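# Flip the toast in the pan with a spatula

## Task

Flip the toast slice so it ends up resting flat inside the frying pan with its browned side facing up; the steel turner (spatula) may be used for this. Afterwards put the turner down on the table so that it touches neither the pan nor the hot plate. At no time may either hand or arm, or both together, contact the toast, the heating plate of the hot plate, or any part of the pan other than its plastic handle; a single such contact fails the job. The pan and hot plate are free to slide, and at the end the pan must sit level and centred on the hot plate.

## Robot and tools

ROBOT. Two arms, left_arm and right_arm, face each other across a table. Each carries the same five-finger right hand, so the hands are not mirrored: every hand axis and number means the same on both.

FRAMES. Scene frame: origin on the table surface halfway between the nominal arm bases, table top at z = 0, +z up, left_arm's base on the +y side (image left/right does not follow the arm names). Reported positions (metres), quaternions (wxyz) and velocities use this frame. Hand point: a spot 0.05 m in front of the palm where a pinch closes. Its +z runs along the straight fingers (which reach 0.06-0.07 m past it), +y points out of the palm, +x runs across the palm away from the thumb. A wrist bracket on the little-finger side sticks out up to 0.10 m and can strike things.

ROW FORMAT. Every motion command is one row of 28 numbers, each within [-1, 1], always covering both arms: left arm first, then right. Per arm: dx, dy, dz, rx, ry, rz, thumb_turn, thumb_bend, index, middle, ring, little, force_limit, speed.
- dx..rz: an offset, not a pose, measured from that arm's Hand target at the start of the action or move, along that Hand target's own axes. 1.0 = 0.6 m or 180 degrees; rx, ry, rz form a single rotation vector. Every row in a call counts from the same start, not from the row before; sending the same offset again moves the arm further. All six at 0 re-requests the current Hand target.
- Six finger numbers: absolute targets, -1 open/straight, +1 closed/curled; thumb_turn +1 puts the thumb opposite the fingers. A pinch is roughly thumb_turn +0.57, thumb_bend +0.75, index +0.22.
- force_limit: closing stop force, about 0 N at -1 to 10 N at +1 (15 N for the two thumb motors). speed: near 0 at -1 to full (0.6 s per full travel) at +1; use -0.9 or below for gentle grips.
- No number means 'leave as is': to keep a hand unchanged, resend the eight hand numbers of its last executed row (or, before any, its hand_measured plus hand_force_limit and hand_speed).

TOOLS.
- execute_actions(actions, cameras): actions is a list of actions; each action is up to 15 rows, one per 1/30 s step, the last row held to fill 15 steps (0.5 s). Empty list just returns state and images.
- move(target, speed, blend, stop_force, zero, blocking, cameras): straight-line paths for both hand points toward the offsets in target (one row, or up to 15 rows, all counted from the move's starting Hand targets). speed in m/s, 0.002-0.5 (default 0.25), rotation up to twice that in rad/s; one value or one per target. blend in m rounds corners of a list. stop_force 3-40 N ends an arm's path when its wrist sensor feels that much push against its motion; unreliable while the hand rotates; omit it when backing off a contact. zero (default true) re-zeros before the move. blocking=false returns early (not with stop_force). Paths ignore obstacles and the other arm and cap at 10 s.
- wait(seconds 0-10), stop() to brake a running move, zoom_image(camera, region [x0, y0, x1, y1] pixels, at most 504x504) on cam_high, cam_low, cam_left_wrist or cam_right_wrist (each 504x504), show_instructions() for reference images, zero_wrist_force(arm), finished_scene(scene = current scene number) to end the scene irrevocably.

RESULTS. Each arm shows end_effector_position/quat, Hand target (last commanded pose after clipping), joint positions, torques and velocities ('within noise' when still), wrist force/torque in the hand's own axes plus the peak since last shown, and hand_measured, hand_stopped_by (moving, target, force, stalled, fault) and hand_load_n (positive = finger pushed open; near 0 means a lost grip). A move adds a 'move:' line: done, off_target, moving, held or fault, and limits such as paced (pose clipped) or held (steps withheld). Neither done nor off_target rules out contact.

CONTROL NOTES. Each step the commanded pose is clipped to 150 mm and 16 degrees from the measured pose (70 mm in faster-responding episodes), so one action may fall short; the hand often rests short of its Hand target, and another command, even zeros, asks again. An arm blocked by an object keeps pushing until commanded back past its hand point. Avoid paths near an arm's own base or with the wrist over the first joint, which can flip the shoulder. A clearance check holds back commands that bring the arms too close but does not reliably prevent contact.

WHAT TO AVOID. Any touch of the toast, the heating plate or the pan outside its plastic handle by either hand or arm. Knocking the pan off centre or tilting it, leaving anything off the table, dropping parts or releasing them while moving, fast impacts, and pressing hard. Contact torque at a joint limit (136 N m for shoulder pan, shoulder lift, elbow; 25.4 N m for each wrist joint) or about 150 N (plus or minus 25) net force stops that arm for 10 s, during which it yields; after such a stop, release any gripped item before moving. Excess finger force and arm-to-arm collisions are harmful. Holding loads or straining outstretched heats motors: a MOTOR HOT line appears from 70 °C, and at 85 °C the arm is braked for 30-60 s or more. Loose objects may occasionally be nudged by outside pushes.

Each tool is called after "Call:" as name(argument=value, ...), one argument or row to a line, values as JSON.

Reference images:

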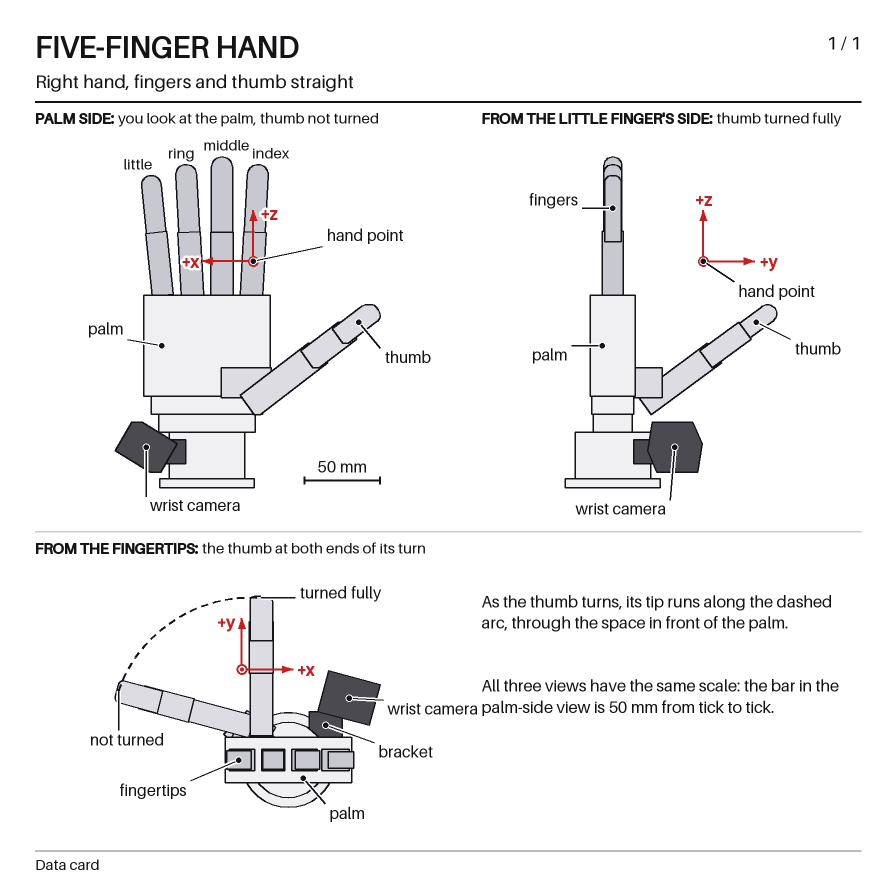

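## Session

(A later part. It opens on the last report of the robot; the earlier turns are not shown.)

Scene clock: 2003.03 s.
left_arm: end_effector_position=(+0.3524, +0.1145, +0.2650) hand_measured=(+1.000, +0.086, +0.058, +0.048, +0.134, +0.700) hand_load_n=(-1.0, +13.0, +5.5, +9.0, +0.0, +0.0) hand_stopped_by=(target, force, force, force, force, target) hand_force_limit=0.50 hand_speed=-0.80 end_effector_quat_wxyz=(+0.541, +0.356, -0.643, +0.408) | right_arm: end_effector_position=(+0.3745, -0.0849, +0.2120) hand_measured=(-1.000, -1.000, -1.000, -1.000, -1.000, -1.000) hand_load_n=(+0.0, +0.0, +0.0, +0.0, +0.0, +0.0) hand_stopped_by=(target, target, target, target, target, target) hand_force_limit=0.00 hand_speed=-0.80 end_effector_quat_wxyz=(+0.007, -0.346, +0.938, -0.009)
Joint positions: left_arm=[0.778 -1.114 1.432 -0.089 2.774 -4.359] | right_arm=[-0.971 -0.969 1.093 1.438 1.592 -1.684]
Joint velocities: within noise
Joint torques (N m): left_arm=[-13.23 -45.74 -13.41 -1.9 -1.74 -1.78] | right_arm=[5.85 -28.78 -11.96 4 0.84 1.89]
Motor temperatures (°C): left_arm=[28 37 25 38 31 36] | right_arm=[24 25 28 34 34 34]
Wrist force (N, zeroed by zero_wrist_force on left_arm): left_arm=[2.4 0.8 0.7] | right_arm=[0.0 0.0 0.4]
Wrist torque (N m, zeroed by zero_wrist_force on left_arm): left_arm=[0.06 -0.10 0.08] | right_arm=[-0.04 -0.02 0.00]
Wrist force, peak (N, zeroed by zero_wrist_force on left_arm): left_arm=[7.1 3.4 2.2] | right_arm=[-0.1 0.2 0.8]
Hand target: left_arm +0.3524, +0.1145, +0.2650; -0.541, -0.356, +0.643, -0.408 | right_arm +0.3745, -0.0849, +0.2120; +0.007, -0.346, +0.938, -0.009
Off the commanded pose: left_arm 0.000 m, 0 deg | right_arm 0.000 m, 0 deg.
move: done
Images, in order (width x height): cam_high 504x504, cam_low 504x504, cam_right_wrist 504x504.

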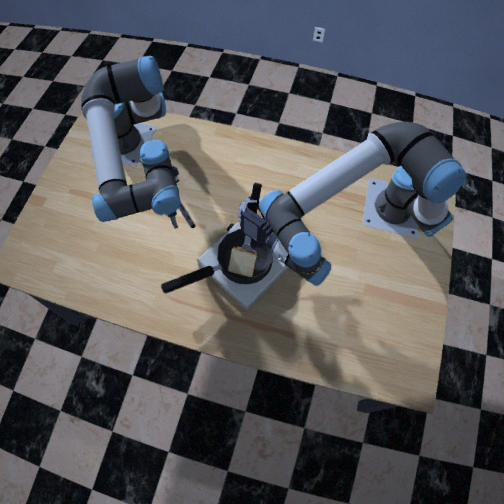

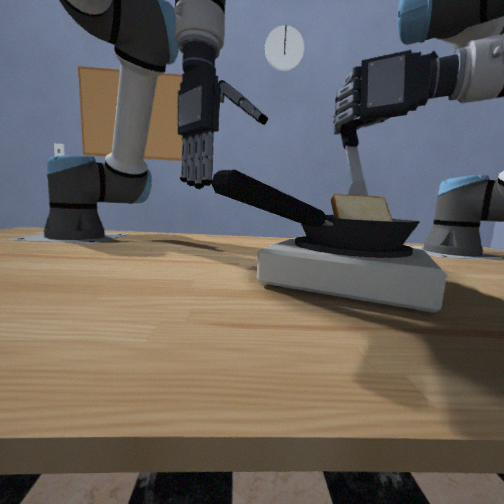

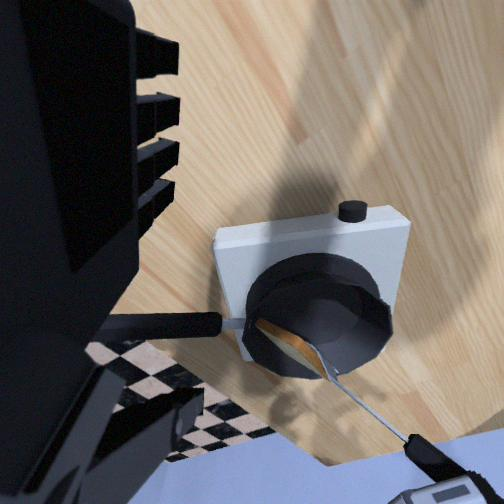

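Call:
move(
  target=[
    [0.0205,-0.0727,-0.0378,0,0.0417,-0.0722,1,0.8,0.7,0.7,0.7,0.7,0.5,-0.8,0,0,0,0,0,0,-1,-1,-1,-1,-1,-1,0,-0.8],
  ],
  speed=[0.04],
  cameras=["cam_high","cam_right_wrist","cam_low"],
)

Call:
zoom_image(
  camera="cam_high",
  region=[190, 180, 300, 290],
)

Call:
zoom_image(
  camera="cam_right_wrist",
  region=[235, 230, 415, 400],
)

Call:
zoom_image(
  camera="cam_low",
  region=[280, 100, 460, 280],
)

Scene clock: 2019.53 s.
left_arm: end_effector_position=(+0.3785, +0.1159, +0.2762) hand_measured=(+1.000, +0.086, +0.058, +0.048, +0.134, +0.700) hand_load_n=(-6.0, +12.5, +4.0, +10.5, +0.0, +0.0) hand_stopped_by=(target, force, force, force, force, target) hand_force_limit=0.50 hand_speed=-0.80 end_effector_quat_wxyz=(+0.589, +0.381, -0.599, +0.385) | right_arm: end_effector_position=(+0.3745, -0.0849, +0.2120) hand_measured=(-1.000, -1.000, -1.000, -1.000, -1.000, -1.000) hand_load_n=(+0.0, +0.0, +0.0, +0.0, +0.0, +0.0) hand_stopped_by=(target, target, target, target, target, target) hand_force_limit=0.00 hand_speed=-0.80 end_effector_quat_wxyz=(+0.007, -0.346, +0.938, -0.009)
Joint positions: left_arm=[0.821 -1.086 1.42 -0.305 2.832 -4.672] | right_arm=[-0.971 -0.969 1.093 1.438 1.592 -1.684]
Joint velocities: within noise
Joint torques (N m): left_arm=[13.14 -24.96 -11.14 0.9 -0.15 2.86] | right_arm=[5.59 -28.71 -12.32 4.09 0.9 1.97]
Motor temperatures (°C): left_arm=[28 37 25 38 31 36] | right_arm=[24 25 28 34 34 34]
Wrist force (N, zeroed by zero_wrist_force on left_arm): left_arm=[14.1 6.0 4.6] | right_arm=[0.3 0.1 0.4]
Wrist torque (N m, zeroed by zero_wrist_force on left_arm): left_arm=[0.15 -0.26 0.10] | right_arm=[-0.03 -0.07 0.01]
Wrist force, peak (N, zeroed by zero_wrist_force on left_arm): left_arm=[14.7 6.0 4.7] | right_arm=[0.0 0.2 0.7]
Hand target: left_arm +0.3785, +0.1159, +0.2762; +0.589, +0.381, -0.599, +0.385 (not the last commanded pose) | right_arm +0.3745, -0.0849, +0.2120; +0.007, -0.346, +0.938, -0.009
Off the commanded pose: left_arm 0.022 m, 7 deg | right_arm 0.000 m, 0 deg.
move: held (left_arm; a check stopped the path); limits=held
pose unreachable (left arm): on one or more control steps of this call, first in action 0 (counted from 0), this arm could not follow its commanded pose, so it was not sent that pose on those steps. It may still have moved: this result reports where it is.
cause: moving toward the commanded pose would bring two parts of the arm too close to each other (joints 4 (wrist 1) to 6 (wrist 3) lie between them).
Images, in order (width x height): cam_high 504x504, cam_low 504x504, cam_right_wrist 504x504.

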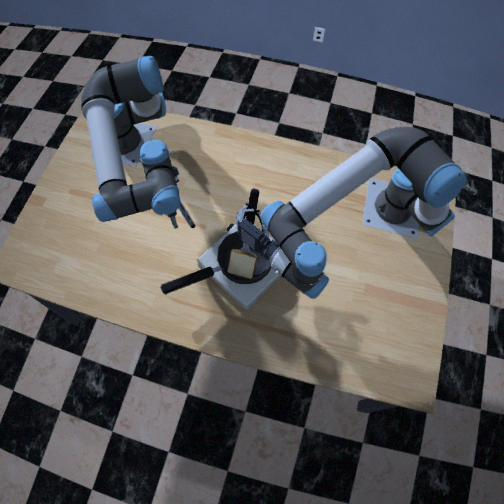

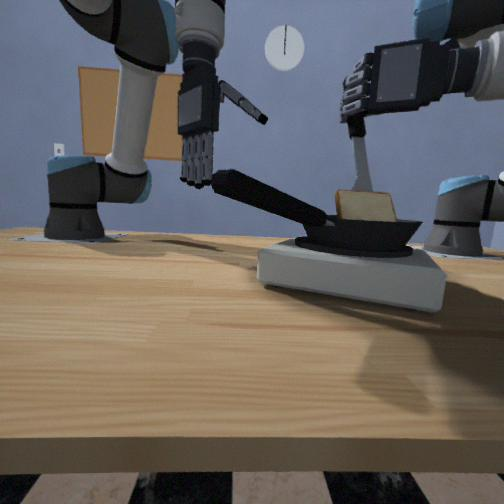

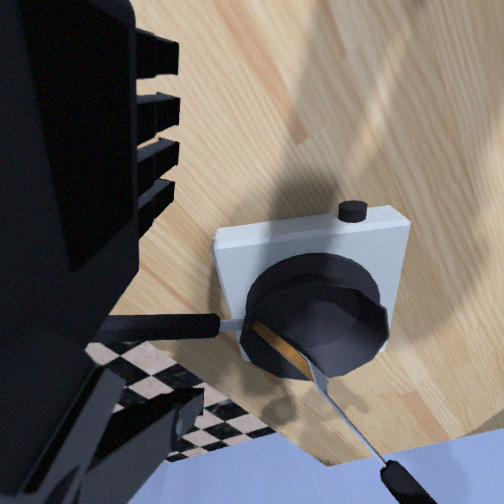

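Scaled by 4.582.

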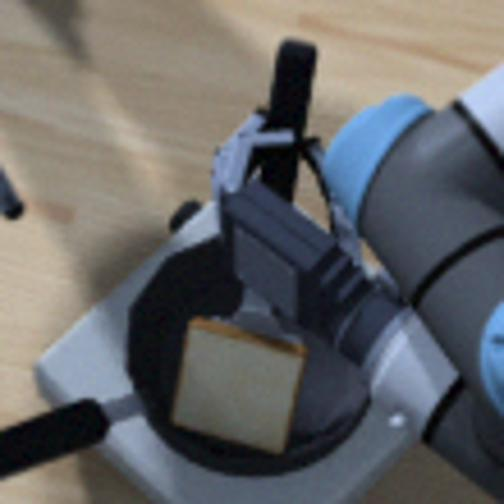

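Scaled by 2.800.

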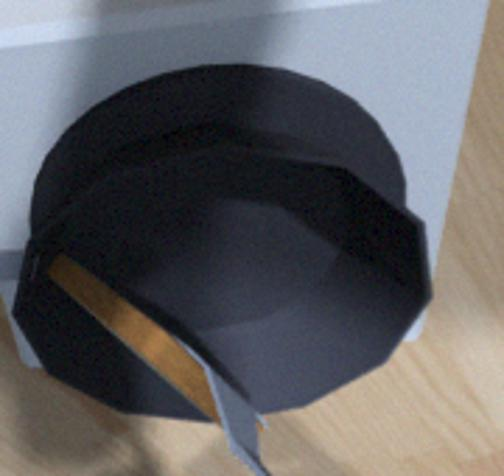

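Scaled by 2.800.

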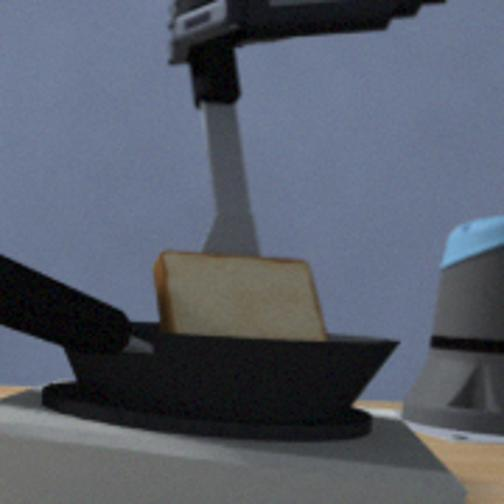

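Call:
move(
  target=[
    [0.0101,0.0043,0.0022,0,0,0,1,0.8,0.7,0.7,0.7,0.7,0.5,-0.8,0,0,0,0,0,0,-1,-1,-1,-1,-1,-1,0,-0.8],
  ],
  speed=[0.02],
  cameras=["cam_high","cam_right_wrist","cam_low"],
)

Call:
zoom_image(
  camera="cam_right_wrist",
  region=[235, 230, 415, 400],
)

Call:
zoom_image(
  camera="cam_low",
  region=[280, 100, 460, 280],
)

Scene clock: 2047.10 s.
left_arm: end_effector_position=(+0.3754, +0.1157, +0.2824) hand_measured=(+1.000, +0.086, +0.058, +0.048, +0.134, +0.700) hand_load_n=(+0.0, +13.0, +6.0, +8.5, +0.0, +0.0) hand_stopped_by=(target, force, force, force, force, target) hand_force_limit=0.50 hand_speed=-0.80 end_effector_quat_wxyz=(+0.589, +0.381, -0.599, +0.385) | right_arm: end_effector_position=(+0.3745, -0.0849, +0.2120) hand_measured=(-1.000, -1.000, -1.000, -1.000, -1.000, -1.000) hand_load_n=(+0.0, +0.0, +0.0, +0.0, +0.0, +0.0) hand_stopped_by=(target, target, target, target, target, target) hand_force_limit=0.00 hand_speed=-0.80 end_effector_quat_wxyz=(+0.007, -0.346, +0.938, -0.009)
Joint positions: left_arm=[0.817 -1.096 1.42 -0.294 2.828 -4.672] | right_arm=[-0.971 -0.969 1.093 1.438 1.592 -1.684]
Joint velocities: within noise
Joint torques (N m): left_arm=[-8.22 -34.53 -27.57 -0.53 -1.37 -1.06] | right_arm=[5.28 -28.75 -12.59 3.99 1.27 1.93]
Motor temperatures (°C): left_arm=[28 37 25 38 31 36] | right_arm=[24 25 28 34 34 34]
Wrist force (N, zeroed by zero_wrist_force on left_arm): left_arm=[-1.7 0.1 -0.7] | right_arm=[-0.1 0.2 0.5]
Wrist torque (N m, zeroed by zero_wrist_force on left_arm): left_arm=[0.11 -0.08 0.05] | right_arm=[-0.02 -0.03 -0.01]
Wrist force, peak (N, zeroed by zero_wrist_force on left_arm): left_arm=[14.5 6.0 4.8] | right_arm=[0.1 0.3 0.7]
Hand target: left_arm +0.3755, +0.1157, +0.2823; +0.589, +0.381, -0.599, +0.385 | right_arm +0.3745, -0.0849, +0.2120; +0.007, -0.346, +0.938, -0.009
Off the commanded pose: left_arm 0.000 m, 0 deg | right_arm 0.000 m, 0 deg.
move: done
Images, in order (width x height): cam_high 504x504, cam_low 504x504, cam_right_wrist 504x504.

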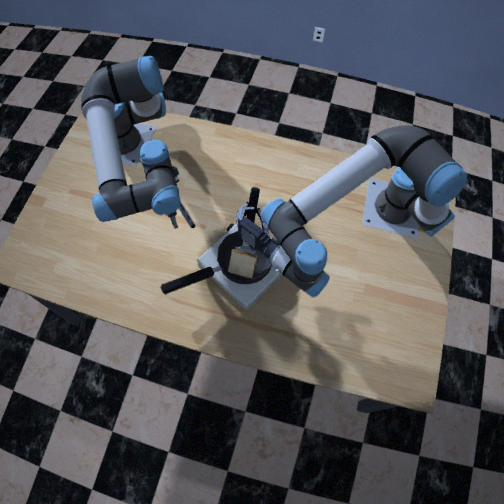

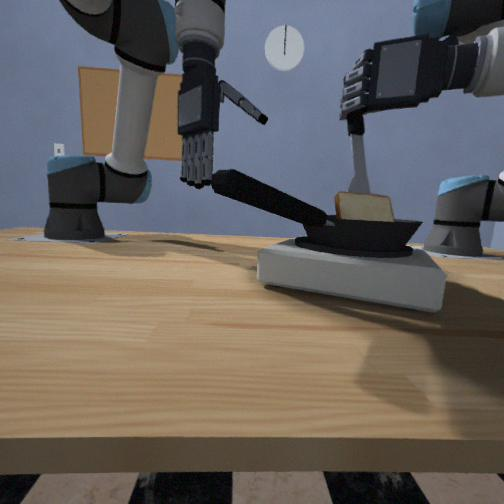

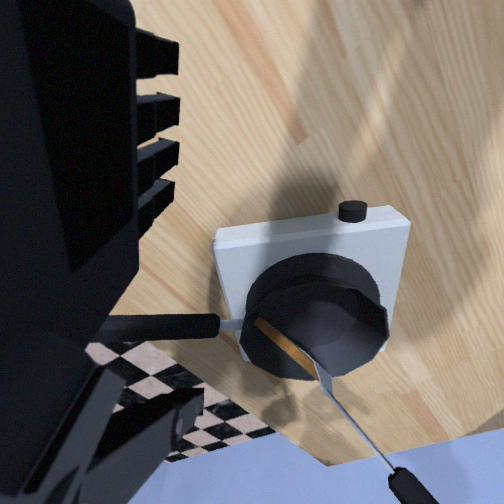

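Scaled by 2.800.

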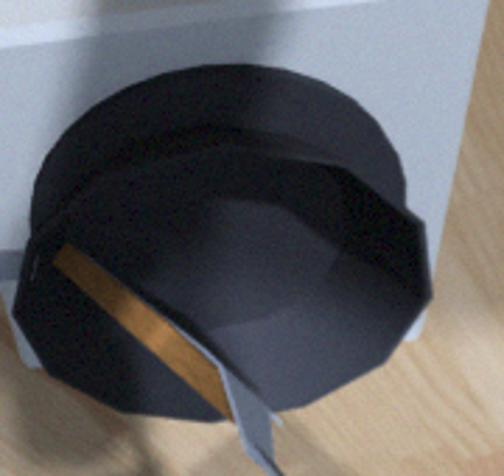

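Scaled by 2.800.

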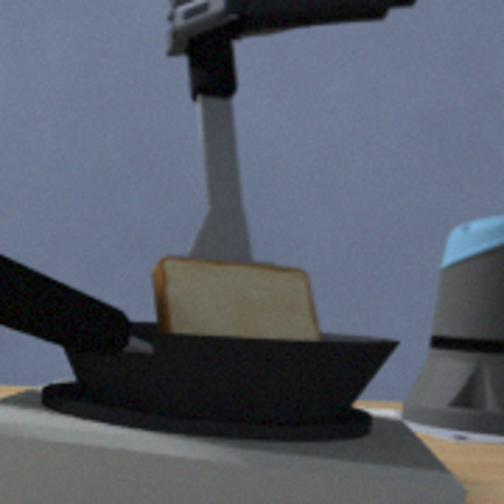

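Call:
move(
  target=[
    [0.0503,0.017,0.0088,0,0,0,1,0.8,0.7,0.7,0.7,0.7,0.5,-0.8,0,0,0,0,0,0,-1,-1,-1,-1,-1,-1,0,-0.8],
  ],
  speed=[0.03],
  cameras=["cam_high","cam_right_wrist","cam_low"],
)

Call:
zoom_image(
  camera="cam_high",
  region=[190, 180, 300, 290],
)

Call:
zoom_image(
  camera="cam_right_wrist",
  region=[235, 230, 415, 400],
)

Call:
zoom_image(
  camera="cam_low",
  region=[280, 100, 460, 280],
)

Scene clock: 2061.57 s.
left_arm: end_effector_position=(+0.3635, +0.1150, +0.3125) hand_measured=(+1.000, +0.086, +0.058, +0.048, +0.134, +0.700) hand_load_n=(+0.0, +13.0, +6.0, +8.0, +0.0, +0.0) hand_stopped_by=(target, force, force, force, force, target) hand_force_limit=0.50 hand_speed=-0.80 end_effector_quat_wxyz=(+0.589, +0.381, -0.599, +0.385) end_effector_velocity=(+0.001, -0.001, -0.001) end_effector_angular_velocity=(-0.003, -0.003, +0.000) | right_arm: end_effector_position=(+0.3745, -0.0849, +0.2120) hand_measured=(-1.000, -1.000, -1.000, -1.000, -1.000, -1.000) hand_load_n=(+0.0, +0.0, +0.0, +0.0, +0.0, +0.0) hand_stopped_by=(target, target, target, target, target, target) hand_force_limit=0.00 hand_speed=-0.80 end_effector_quat_wxyz=(+0.007, -0.346, +0.938, -0.009)
Joint positions: left_arm=[0.802 -1.141 1.407 -0.238 2.813 -4.674] | right_arm=[-0.971 -0.969 1.093 1.438 1.592 -1.684]
Joint velocities: left_arm=[0.001 0.003 -0.001 -0.005 0 0.001] | right_arm=[within noise]
Joint torques (N m): left_arm=[-0.36 -27.46 -22.24 -2.5 -0.02 1.52] | right_arm=[5.63 -28.82 -12.16 4.08 1.48 1.85]
Motor temperatures (°C): left_arm=[28 37 25 38 31 36] | right_arm=[24 25 28 34 34 34]
Wrist force (N, zeroed by zero_wrist_force on left_arm): left_arm=[-1.2 -0.1 -0.2] | right_arm=[0.0 0.2 0.5]
Wrist torque (N m, zeroed by zero_wrist_force on left_arm): left_arm=[0.08 -0.09 0.05] | right_arm=[-0.02 -0.04 0.00]
Wrist force, peak (N, zeroed by zero_wrist_force on left_arm): left_arm=[-2.6 0.1 -0.7] | right_arm=[-0.2 0.4 0.8]
Hand target: left_arm +0.3636, +0.1150, +0.3123; +0.589, +0.381, -0.599, +0.385 | right_arm +0.3745, -0.0849, +0.2120; +0.007, -0.346, +0.938, -0.009
Off the commanded pose: left_arm 0.000 m, 0 deg | right_arm 0.000 m, 0 deg.
move: done
Images, in order (width x height): cam_high 504x504, cam_low 504x504, cam_right_wrist 504x504.

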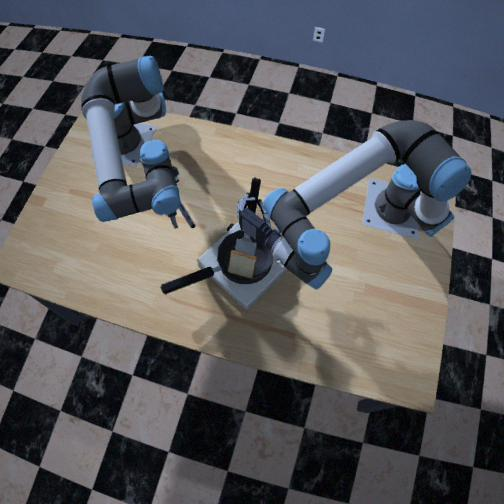

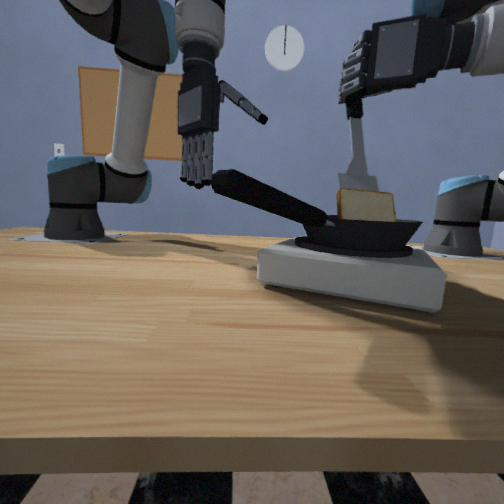

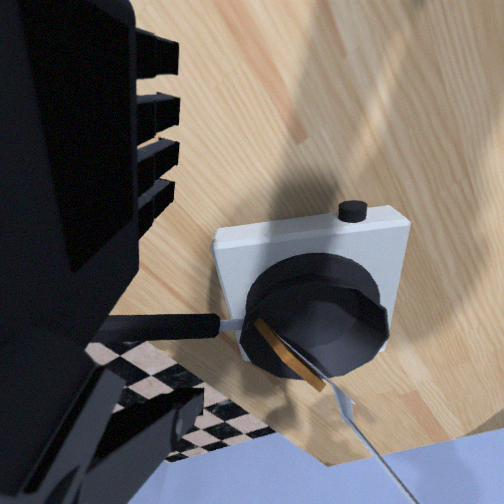

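Scaled by 4.582.

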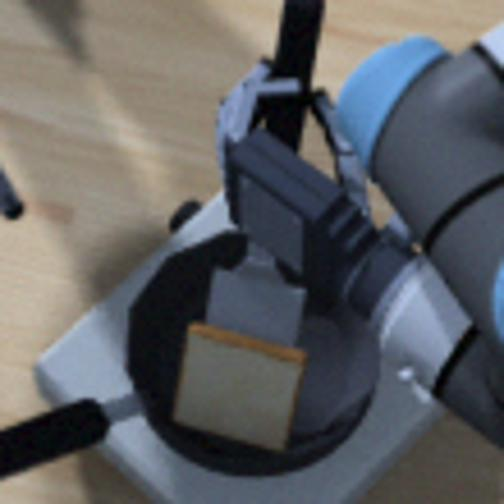

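Scaled by 2.800.

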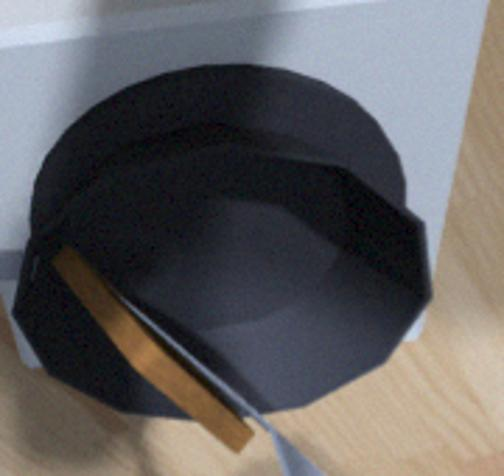

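Scaled by 2.800.

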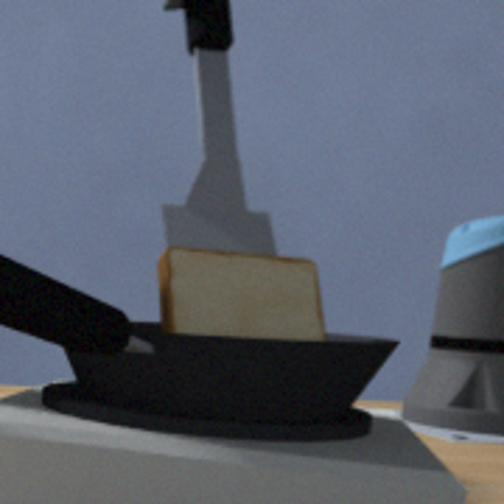

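Call:
move(
  target=[
    [-0.0006,-0.037,-0.0191,0,0,0,1,0.8,0.7,0.7,0.7,0.7,0.5,-0.8,0,0,0,0,0,0,-1,-1,-1,-1,-1,-1,0,-0.8],
  ],
  speed=[0.03],
  cameras=["cam_high","cam_right_wrist","cam_low"],
)

Call:
zoom_image(
  camera="cam_high",
  region=[190, 180, 300, 290],
)

Call:
zoom_image(
  camera="cam_right_wrist",
  region=[235, 230, 415, 400],
)

Call:
zoom_image(
  camera="cam_low",
  region=[280, 100, 460, 280],
)

Scene clock: 2069.40 s.
left_arm: end_effector_position=(+0.3886, +0.1164, +0.3122) hand_measured=(+1.000, +0.086, +0.058, +0.048, +0.134, +0.700) hand_load_n=(-0.5, +13.0, +6.5, +8.0, +0.0, +0.0) hand_stopped_by=(target, force, force, force, force, target) hand_force_limit=0.50 hand_speed=-0.80 end_effector_quat_wxyz=(+0.589, +0.381, -0.599, +0.385) | right_arm: end_effector_position=(+0.3745, -0.0849, +0.2120) hand_measured=(-1.000, -1.000, -1.000, -1.000, -1.000, -1.000) hand_load_n=(+0.0, +0.0, +0.0, +0.0, +0.0, +0.0) hand_stopped_by=(target, target, target, target, target, target) hand_force_limit=0.00 hand_speed=-0.80 end_effector_quat_wxyz=(+0.007, -0.346, +0.938, -0.009)
Joint positions: left_arm=[0.834 -1.089 1.33 -0.21 2.845 -4.671] | right_arm=[-0.971 -0.969 1.093 1.438 1.592 -1.684]
Joint velocities: within noise
Joint torques (N m): left_arm=[-11.57 -49.49 -16.82 -1.16 -1.79 1.51] | right_arm=[5.13 -28.75 -12.47 4.05 1.54 1.89]
Motor temperatures (°C): left_arm=[28 37 25 38 31 36] | right_arm=[24 25 28 34 34 34]
Wrist force (N, zeroed by zero_wrist_force on left_arm): left_arm=[-0.4 0.6 0.1] | right_arm=[-0.1 -0.1 0.5]
Wrist torque (N m, zeroed by zero_wrist_force on left_arm): left_arm=[0.07 -0.05 0.01] | right_arm=[-0.07 -0.02 -0.01]
Wrist force, peak (N, zeroed by zero_wrist_force on left_arm): left_arm=[-2.3 0.5 -0.6] | right_arm=[0.1 0.2 0.8]
Hand target: left_arm +0.3885, +0.1163, +0.3123; +0.589, +0.381, -0.599, +0.385 | right_arm +0.3745, -0.0849, +0.2120; +0.007, -0.346, +0.938, -0.009
Off the commanded pose: left_arm 0.000 m, 0 deg | right_arm 0.000 m, 0 deg.
move: done
Images, in order (width x height): cam_high 504x504, cam_low 504x504, cam_right_wrist 504x504.

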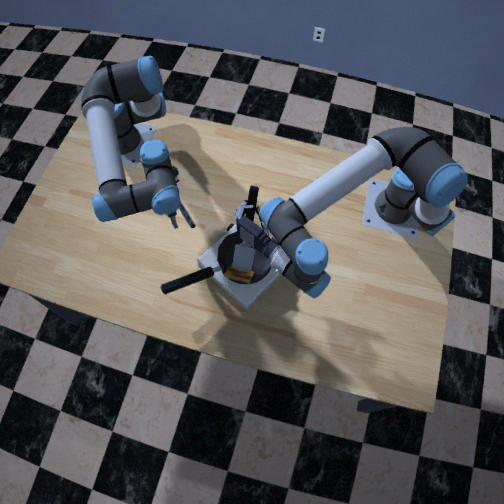

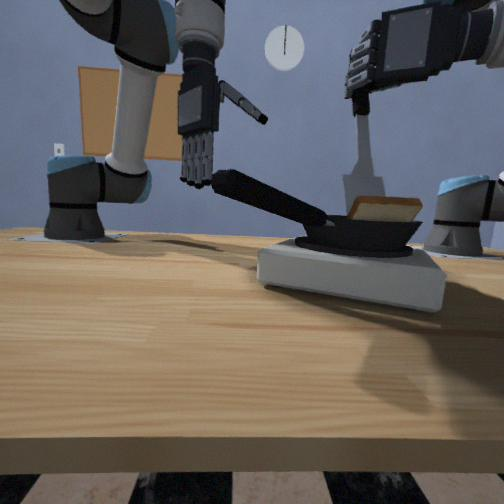

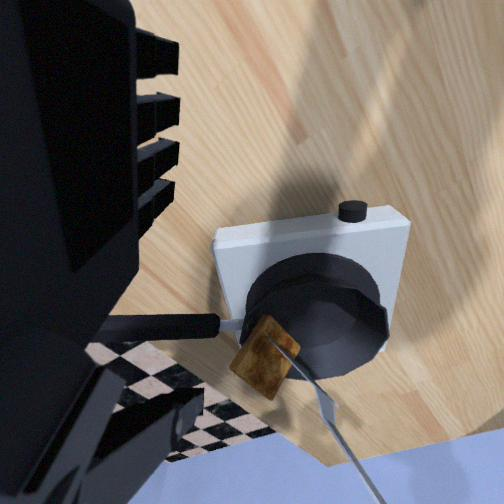

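Scaled by 4.582.

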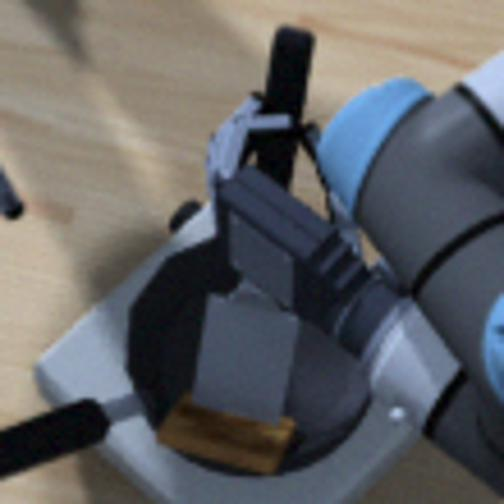

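Scaled by 2.800.

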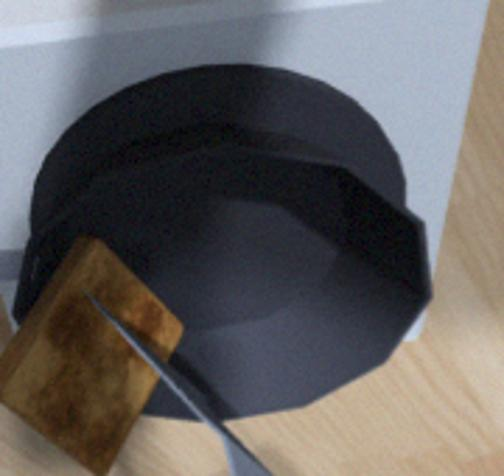

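Scaled by 2.800.

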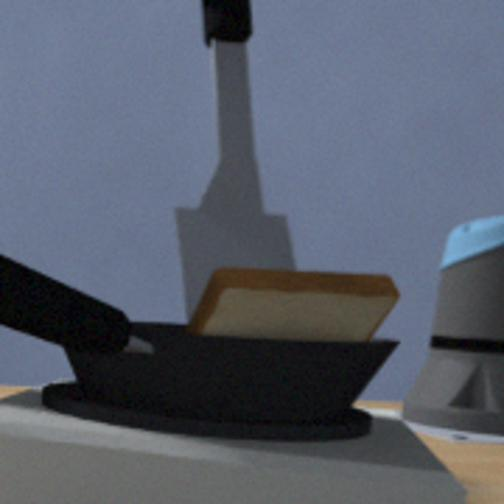

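Call:
move(
  target=[
    [0.0006,0.037,0.0191,0,0,0,1,0.8,0.7,0.7,0.7,0.7,0.5,-0.8,0,0,0,0,0,0,-1,-1,-1,-1,-1,-1,0,-0.8],
  ],
  speed=[0.03],
  cameras=["cam_high","cam_right_wrist","cam_low"],
)

Call:
zoom_image(
  camera="cam_high",
  region=[190, 180, 300, 290],
)

Call:
zoom_image(
  camera="cam_right_wrist",
  region=[235, 230, 415, 400],
)

Call:
zoom_image(
  camera="cam_low",
  region=[280, 100, 460, 280],
)

Scene clock: 2078.10 s.
left_arm: end_effector_position=(+0.3634, +0.1149, +0.3123) hand_measured=(+1.000, +0.086, +0.058, +0.048, +0.134, +0.700) hand_load_n=(-0.5, +13.0, +6.0, +8.5, +0.5, +0.0) hand_stopped_by=(target, force, force, force, force, target) hand_force_limit=0.50 hand_speed=-0.80 end_effector_quat_wxyz=(+0.589, +0.381, -0.599, +0.385) | right_arm: end_effector_position=(+0.3745, -0.0849, +0.2120) hand_measured=(-1.000, -1.000, -1.000, -1.000, -1.000, -1.000) hand_load_n=(+0.0, +0.0, +0.0, +0.5, +0.0, +0.0) hand_stopped_by=(target, target, target, target, target, target) hand_force_limit=0.00 hand_speed=-0.80 end_effector_quat_wxyz=(+0.007, -0.346, +0.938, -0.009)
Joint positions: left_arm=[0.802 -1.141 1.407 -0.238 2.813 -4.674] | right_arm=[-0.971 -0.969 1.093 1.438 1.592 -1.684]
Joint velocities: within noise
Joint torques (N m): left_arm=[12.2 -30.59 -28.86 0.46 2.17 -1.61] | right_arm=[5.39 -28.51 -12.26 4.02 1.78 1.85]
Motor temperatures (°C): left_arm=[28 37 25 38 31 36] | right_arm=[24 25 28 34 34 34]
Wrist force (N, zeroed by zero_wrist_force on left_arm): left_arm=[-1.6 0.0 -0.3] | right_arm=[0.1 0.3 0.5]
Wrist torque (N m, zeroed by zero_wrist_force on left_arm): left_arm=[0.11 -0.05 0.06] | right_arm=[0.00 -0.05 0.01]
Wrist force, peak (N, zeroed by zero_wrist_force on left_arm): left_arm=[-1.8 -0.6 -0.5] | right_arm=[-0.1 0.0 0.8]
Hand target: left_arm +0.3636, +0.1150, +0.3123; +0.589, +0.381, -0.599, +0.385 | right_arm +0.3745, -0.0849, +0.2120; +0.007, -0.346, +0.938, -0.009
Off the commanded pose: left_arm 0.000 m, 0 deg | right_arm 0.000 m, 0 deg.
move: done
Images, in order (width x height): cam_high 504x504, cam_low 504x504, cam_right_wrist 504x504.

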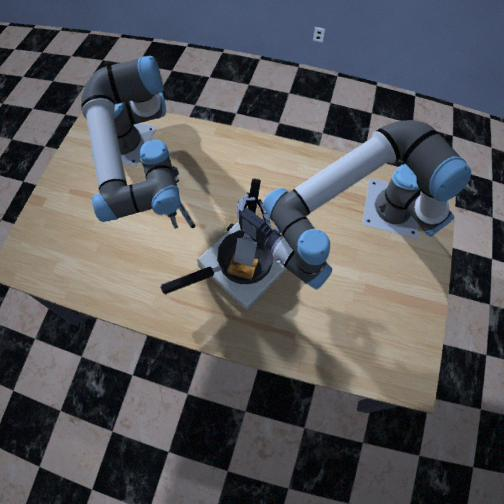

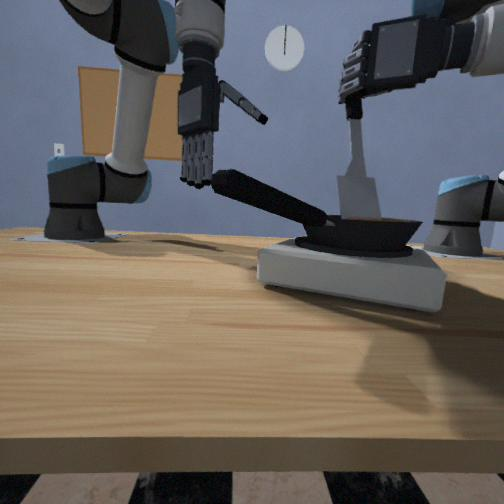

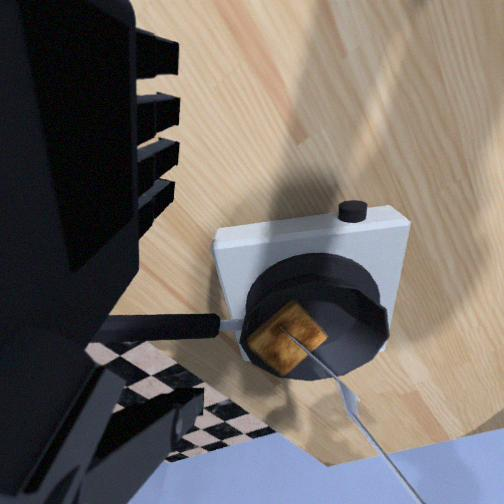

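Scaled by 4.582.

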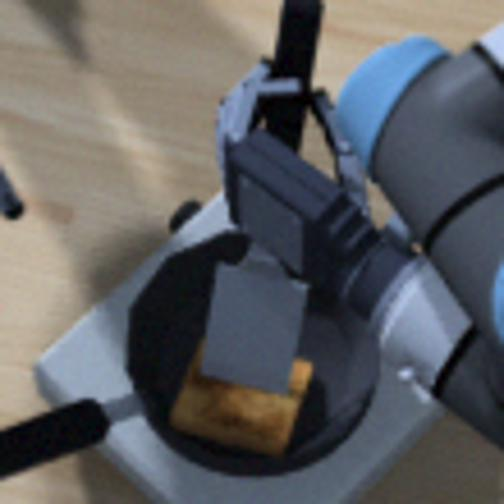

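Scaled by 2.800.

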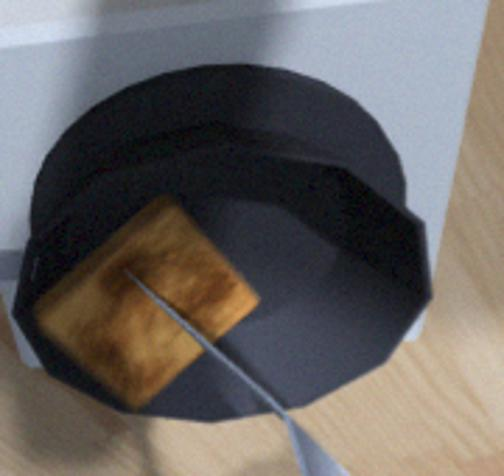

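Scaled by 2.800.

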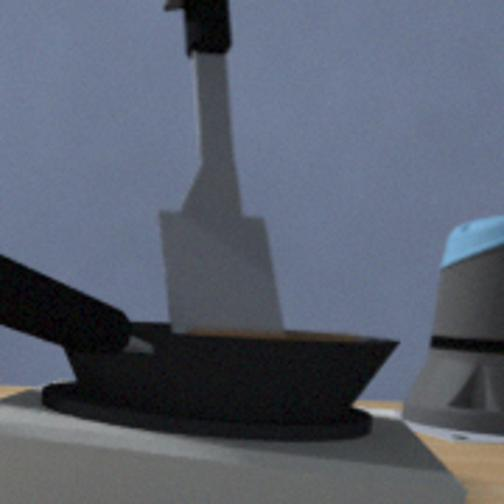

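Call:
move(
  target=[
    [0.1665,-0.002,-0.0013,0,0,0,1,0.8,0.7,0.7,0.7,0.7,0.5,-0.8,0,0,0,0,0,0,-1,-1,-1,-1,-1,-1,0,-0.8],
  ],
  speed=[0.08],
  cameras=["cam_high","cam_right_wrist","cam_low"],
)

Call:
zoom_image(
  camera="cam_high",
  region=[190, 180, 300, 290],
)

Call:
zoom_image(
  camera="cam_right_wrist",
  region=[235, 230, 415, 400],
)

Call:
zoom_image(
  camera="cam_low",
  region=[280, 100, 460, 280],
)

Scene clock: 2086.03 s.
left_arm: end_effector_position=(+0.3635, +0.1151, +0.3384) hand_measured=(+1.000, +0.086, +0.058, +0.048, +0.134, +0.700) hand_load_n=(+0.0, +13.0, +6.0, +8.5, +0.0, +0.0) hand_stopped_by=(target, force, force, force, force, target) hand_force_limit=0.50 hand_speed=-0.80 end_effector_quat_wxyz=(+0.589, +0.381, -0.599, +0.385) | right_arm: end_effector_position=(+0.3745, -0.0849, +0.2120) hand_measured=(-1.000, -1.000, -1.000, -1.000, -1.000, -1.000) hand_load_n=(+0.0, +0.0, +0.0, +0.0, +0.0, +0.0) hand_stopped_by=(target, target, target, target, target, target) hand_force_limit=0.00 hand_speed=-0.80 end_effector_quat_wxyz=(+0.007, -0.346, +0.938, -0.009)
Joint positions: left_arm=[0.802 -1.156 1.361 -0.179 2.813 -4.676] | right_arm=[-0.971 -0.969 1.093 1.438 1.592 -1.684]
Joint velocities: within noise
Joint torques (N m): left_arm=[10.9 -30.73 -15.4 -2.44 -1.19 -0.2] | right_arm=[5.38 -28.55 -12.98 4.05 1.7 1.86]
Motor temperatures (°C): left_arm=[28 37 25 38 31 36] | right_arm=[24 25 28 34 34 34]
Wrist force (N, zeroed by zero_wrist_force on left_arm): left_arm=[-1.7 -0.4 -0.6] | right_arm=[0.1 0.4 0.4]
Wrist torque (N m, zeroed by zero_wrist_force on left_arm): left_arm=[0.07 -0.04 0.04] | right_arm=[0.01 -0.05 0.01]
Wrist force, peak (N, zeroed by zero_wrist_force on left_arm): left_arm=[-3.5 -0.7 -0.2] | right_arm=[0.2 0.4 0.7]
Hand target: left_arm +0.3635, +0.1151, +0.3383; +0.589, +0.381, -0.599, +0.385 (not the last commanded pose) | right_arm +0.3745, -0.0849, +0.2120; +0.007, -0.346, +0.938, -0.009
Off the commanded pose: left_arm 0.074 m, 0 deg | right_arm 0.000 m, 0 deg.
move: held (left_arm; a check stopped the path); limits=held
pose unreachable (left arm): on one or more control steps of this call, first in action 0 (counted from 0), this arm could not follow its commanded pose, so it was not sent that pose on those steps. It may still have moved: this result reports where it is.
cause: moving toward the commanded pose would bring two parts of the arm too close to each other (joints 4 (wrist 1) to 6 (wrist 3) lie between them).
Images, in order (width x height): cam_high 504x504, cam_low 504x504, cam_right_wrist 504x504.

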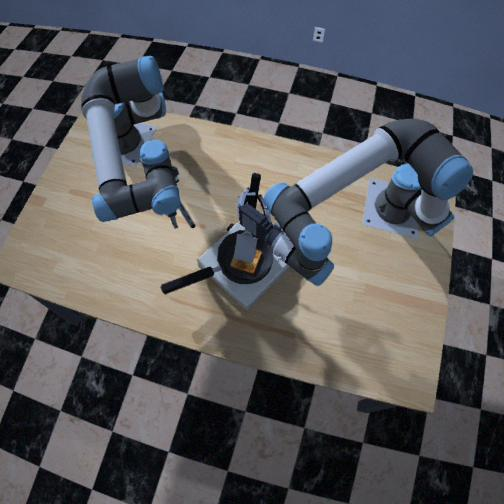

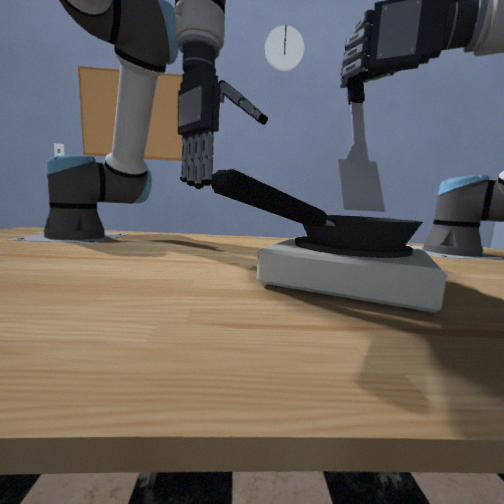

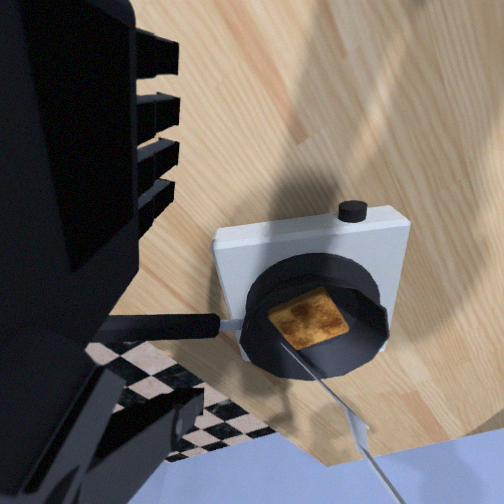

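Scaled by 4.582.

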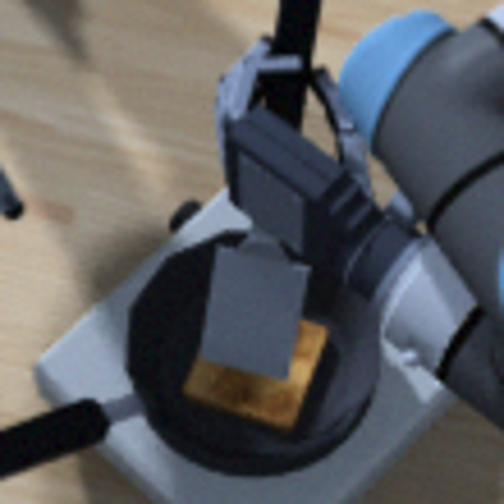

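Scaled by 2.800.

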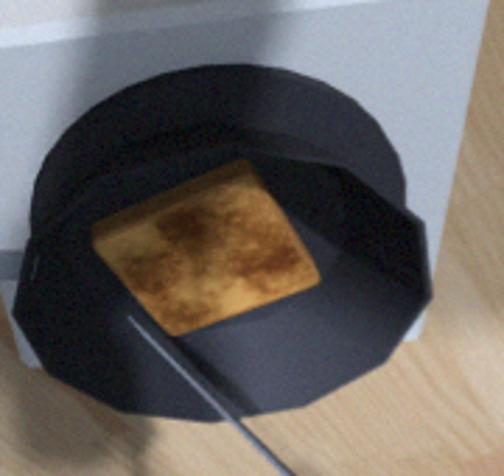

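Scaled by 2.800.

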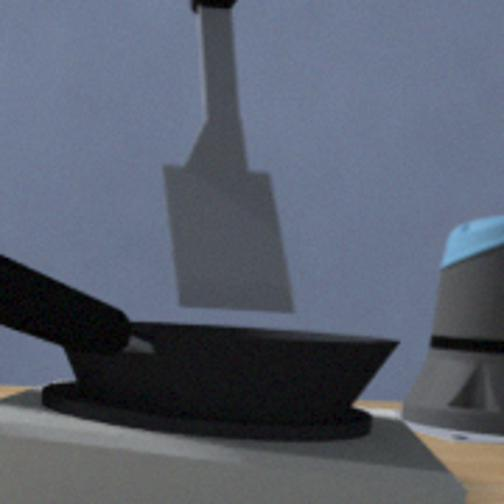

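Call:
move(
  target=[
    [0.0845,0.073,0.0377,0,-0.0417,0.0722,1,0.8,0.7,0.7,0.7,0.7,0.5,-0.8,0,0,0,0,0,0,-1,-1,-1,-1,-1,-1,0,-0.8],
  ],
  speed=[0.1],
  cameras=["cam_high","cam_right_wrist","cam_low"],
)

Call:
zoom_image(
  camera="cam_high",
  region=[190, 180, 300, 290],
)

Call:
zoom_image(
  camera="cam_right_wrist",
  region=[235, 230, 415, 400],
)

Scene clock: 2123.83 s.
left_arm: end_effector_position=(+0.3135, +0.1123, +0.3883) hand_measured=(+1.000, +0.086, +0.058, +0.048, +0.134, +0.700) hand_load_n=(-0.5, +13.0, +6.0, +8.0, +0.0, +0.0) hand_stopped_by=(target, force, force, force, force, target) hand_force_limit=0.50 hand_speed=-0.80 end_effector_quat_wxyz=(+0.502, +0.335, -0.676, +0.424) | right_arm: end_effector_position=(+0.3745, -0.0849, +0.2120) hand_measured=(-1.000, -1.000, -1.000, -1.000, -1.000, -1.000) hand_load_n=(+0.0, -0.5, +0.0, +0.5, +0.0, +0.0) hand_stopped_by=(target, target, target, target, target, target) hand_force_limit=0.00 hand_speed=-0.80 end_effector_quat_wxyz=(+0.007, -0.346, +0.938, -0.009)
Joint positions: left_arm=[0.708 -1.243 1.252 0.307 2.683 -4.187] | right_arm=[-0.971 -0.969 1.093 1.438 1.592 -1.684]
Joint velocities: within noise
Joint torques (N m): left_arm=[12.41 -28.41 -13.99 0.61 1.5 1.31] | right_arm=[5.07 -28.55 -12.55 4.01 1.78 1.81]
Motor temperatures (°C): left_arm=[28 37 25 38 31 36] | right_arm=[24 25 28 34 34 34]
Wrist force (N, zeroed by zero_wrist_force on left_arm): left_arm=[-1.3 0.0 0.0] | right_arm=[0.2 -0.1 0.5]
Wrist torque (N m, zeroed by zero_wrist_force on left_arm): left_arm=[0.03 -0.06 0.00] | right_arm=[-0.06 -0.07 0.00]
Wrist force, peak (N, zeroed by zero_wrist_force on left_arm): left_arm=[-2.7 -1.0 -0.8] | right_arm=[-0.1 0.4 0.8]
Hand target: left_arm +0.3135, +0.1124, +0.3883; -0.502, -0.335, +0.676, -0.424 | right_arm +0.3745, -0.0849, +0.2120; +0.007, -0.346, +0.938, -0.009
Off the commanded pose: left_arm 0.000 m, 0 deg | right_arm 0.000 m, 0 deg.
move: done
Images, in order (width x height): cam_high 504x504, cam_low 504x504, cam_right_wrist 504x504.

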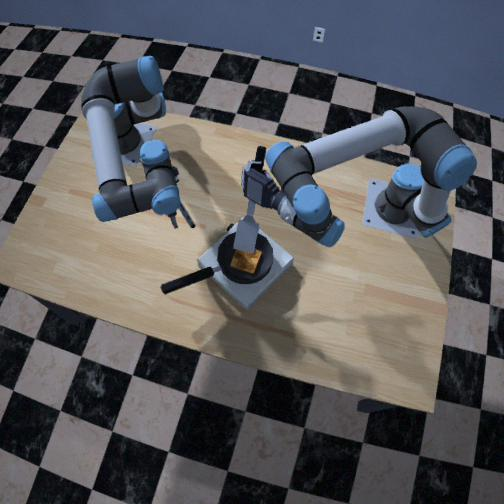

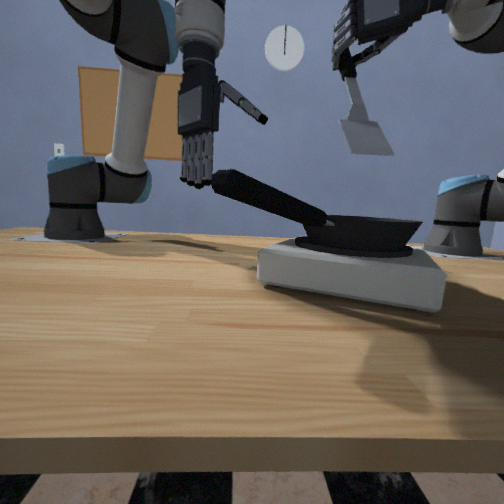

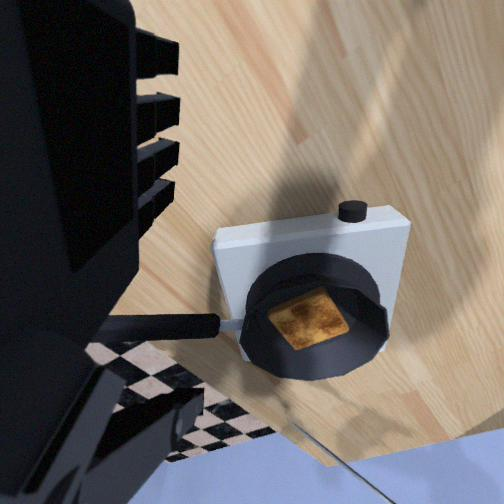

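Scaled by 4.582.

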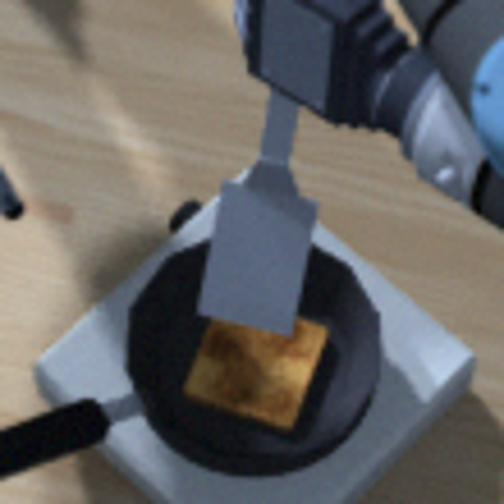

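Scaled by 2.800.

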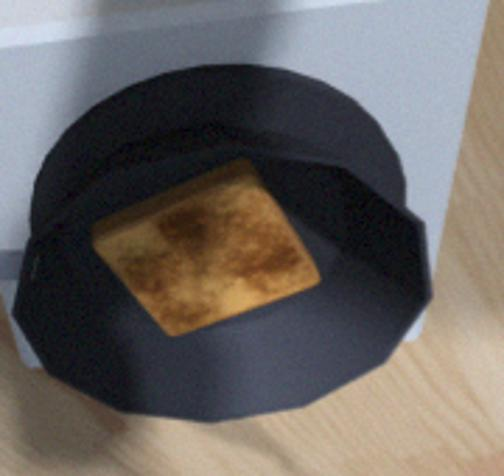

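Call:
zoom_image(
  camera="cam_high",
  region=[205, 215, 285, 295],
)

Call:
zoom_image(
  camera="cam_low",
  region=[280, 180, 440, 300],
)

Scaled by 6.300.

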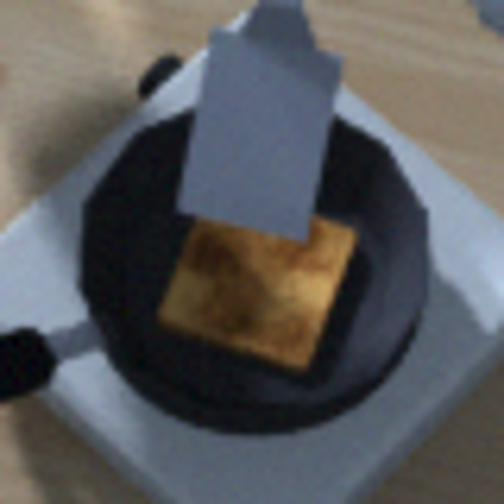

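Scaled by 3.150.

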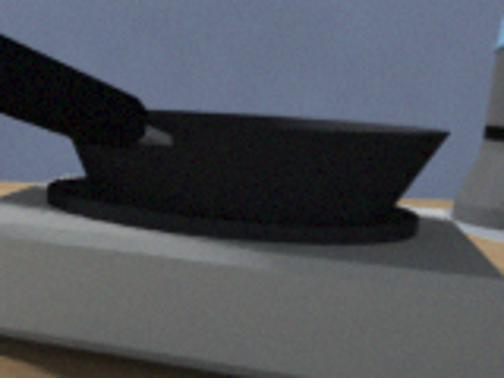

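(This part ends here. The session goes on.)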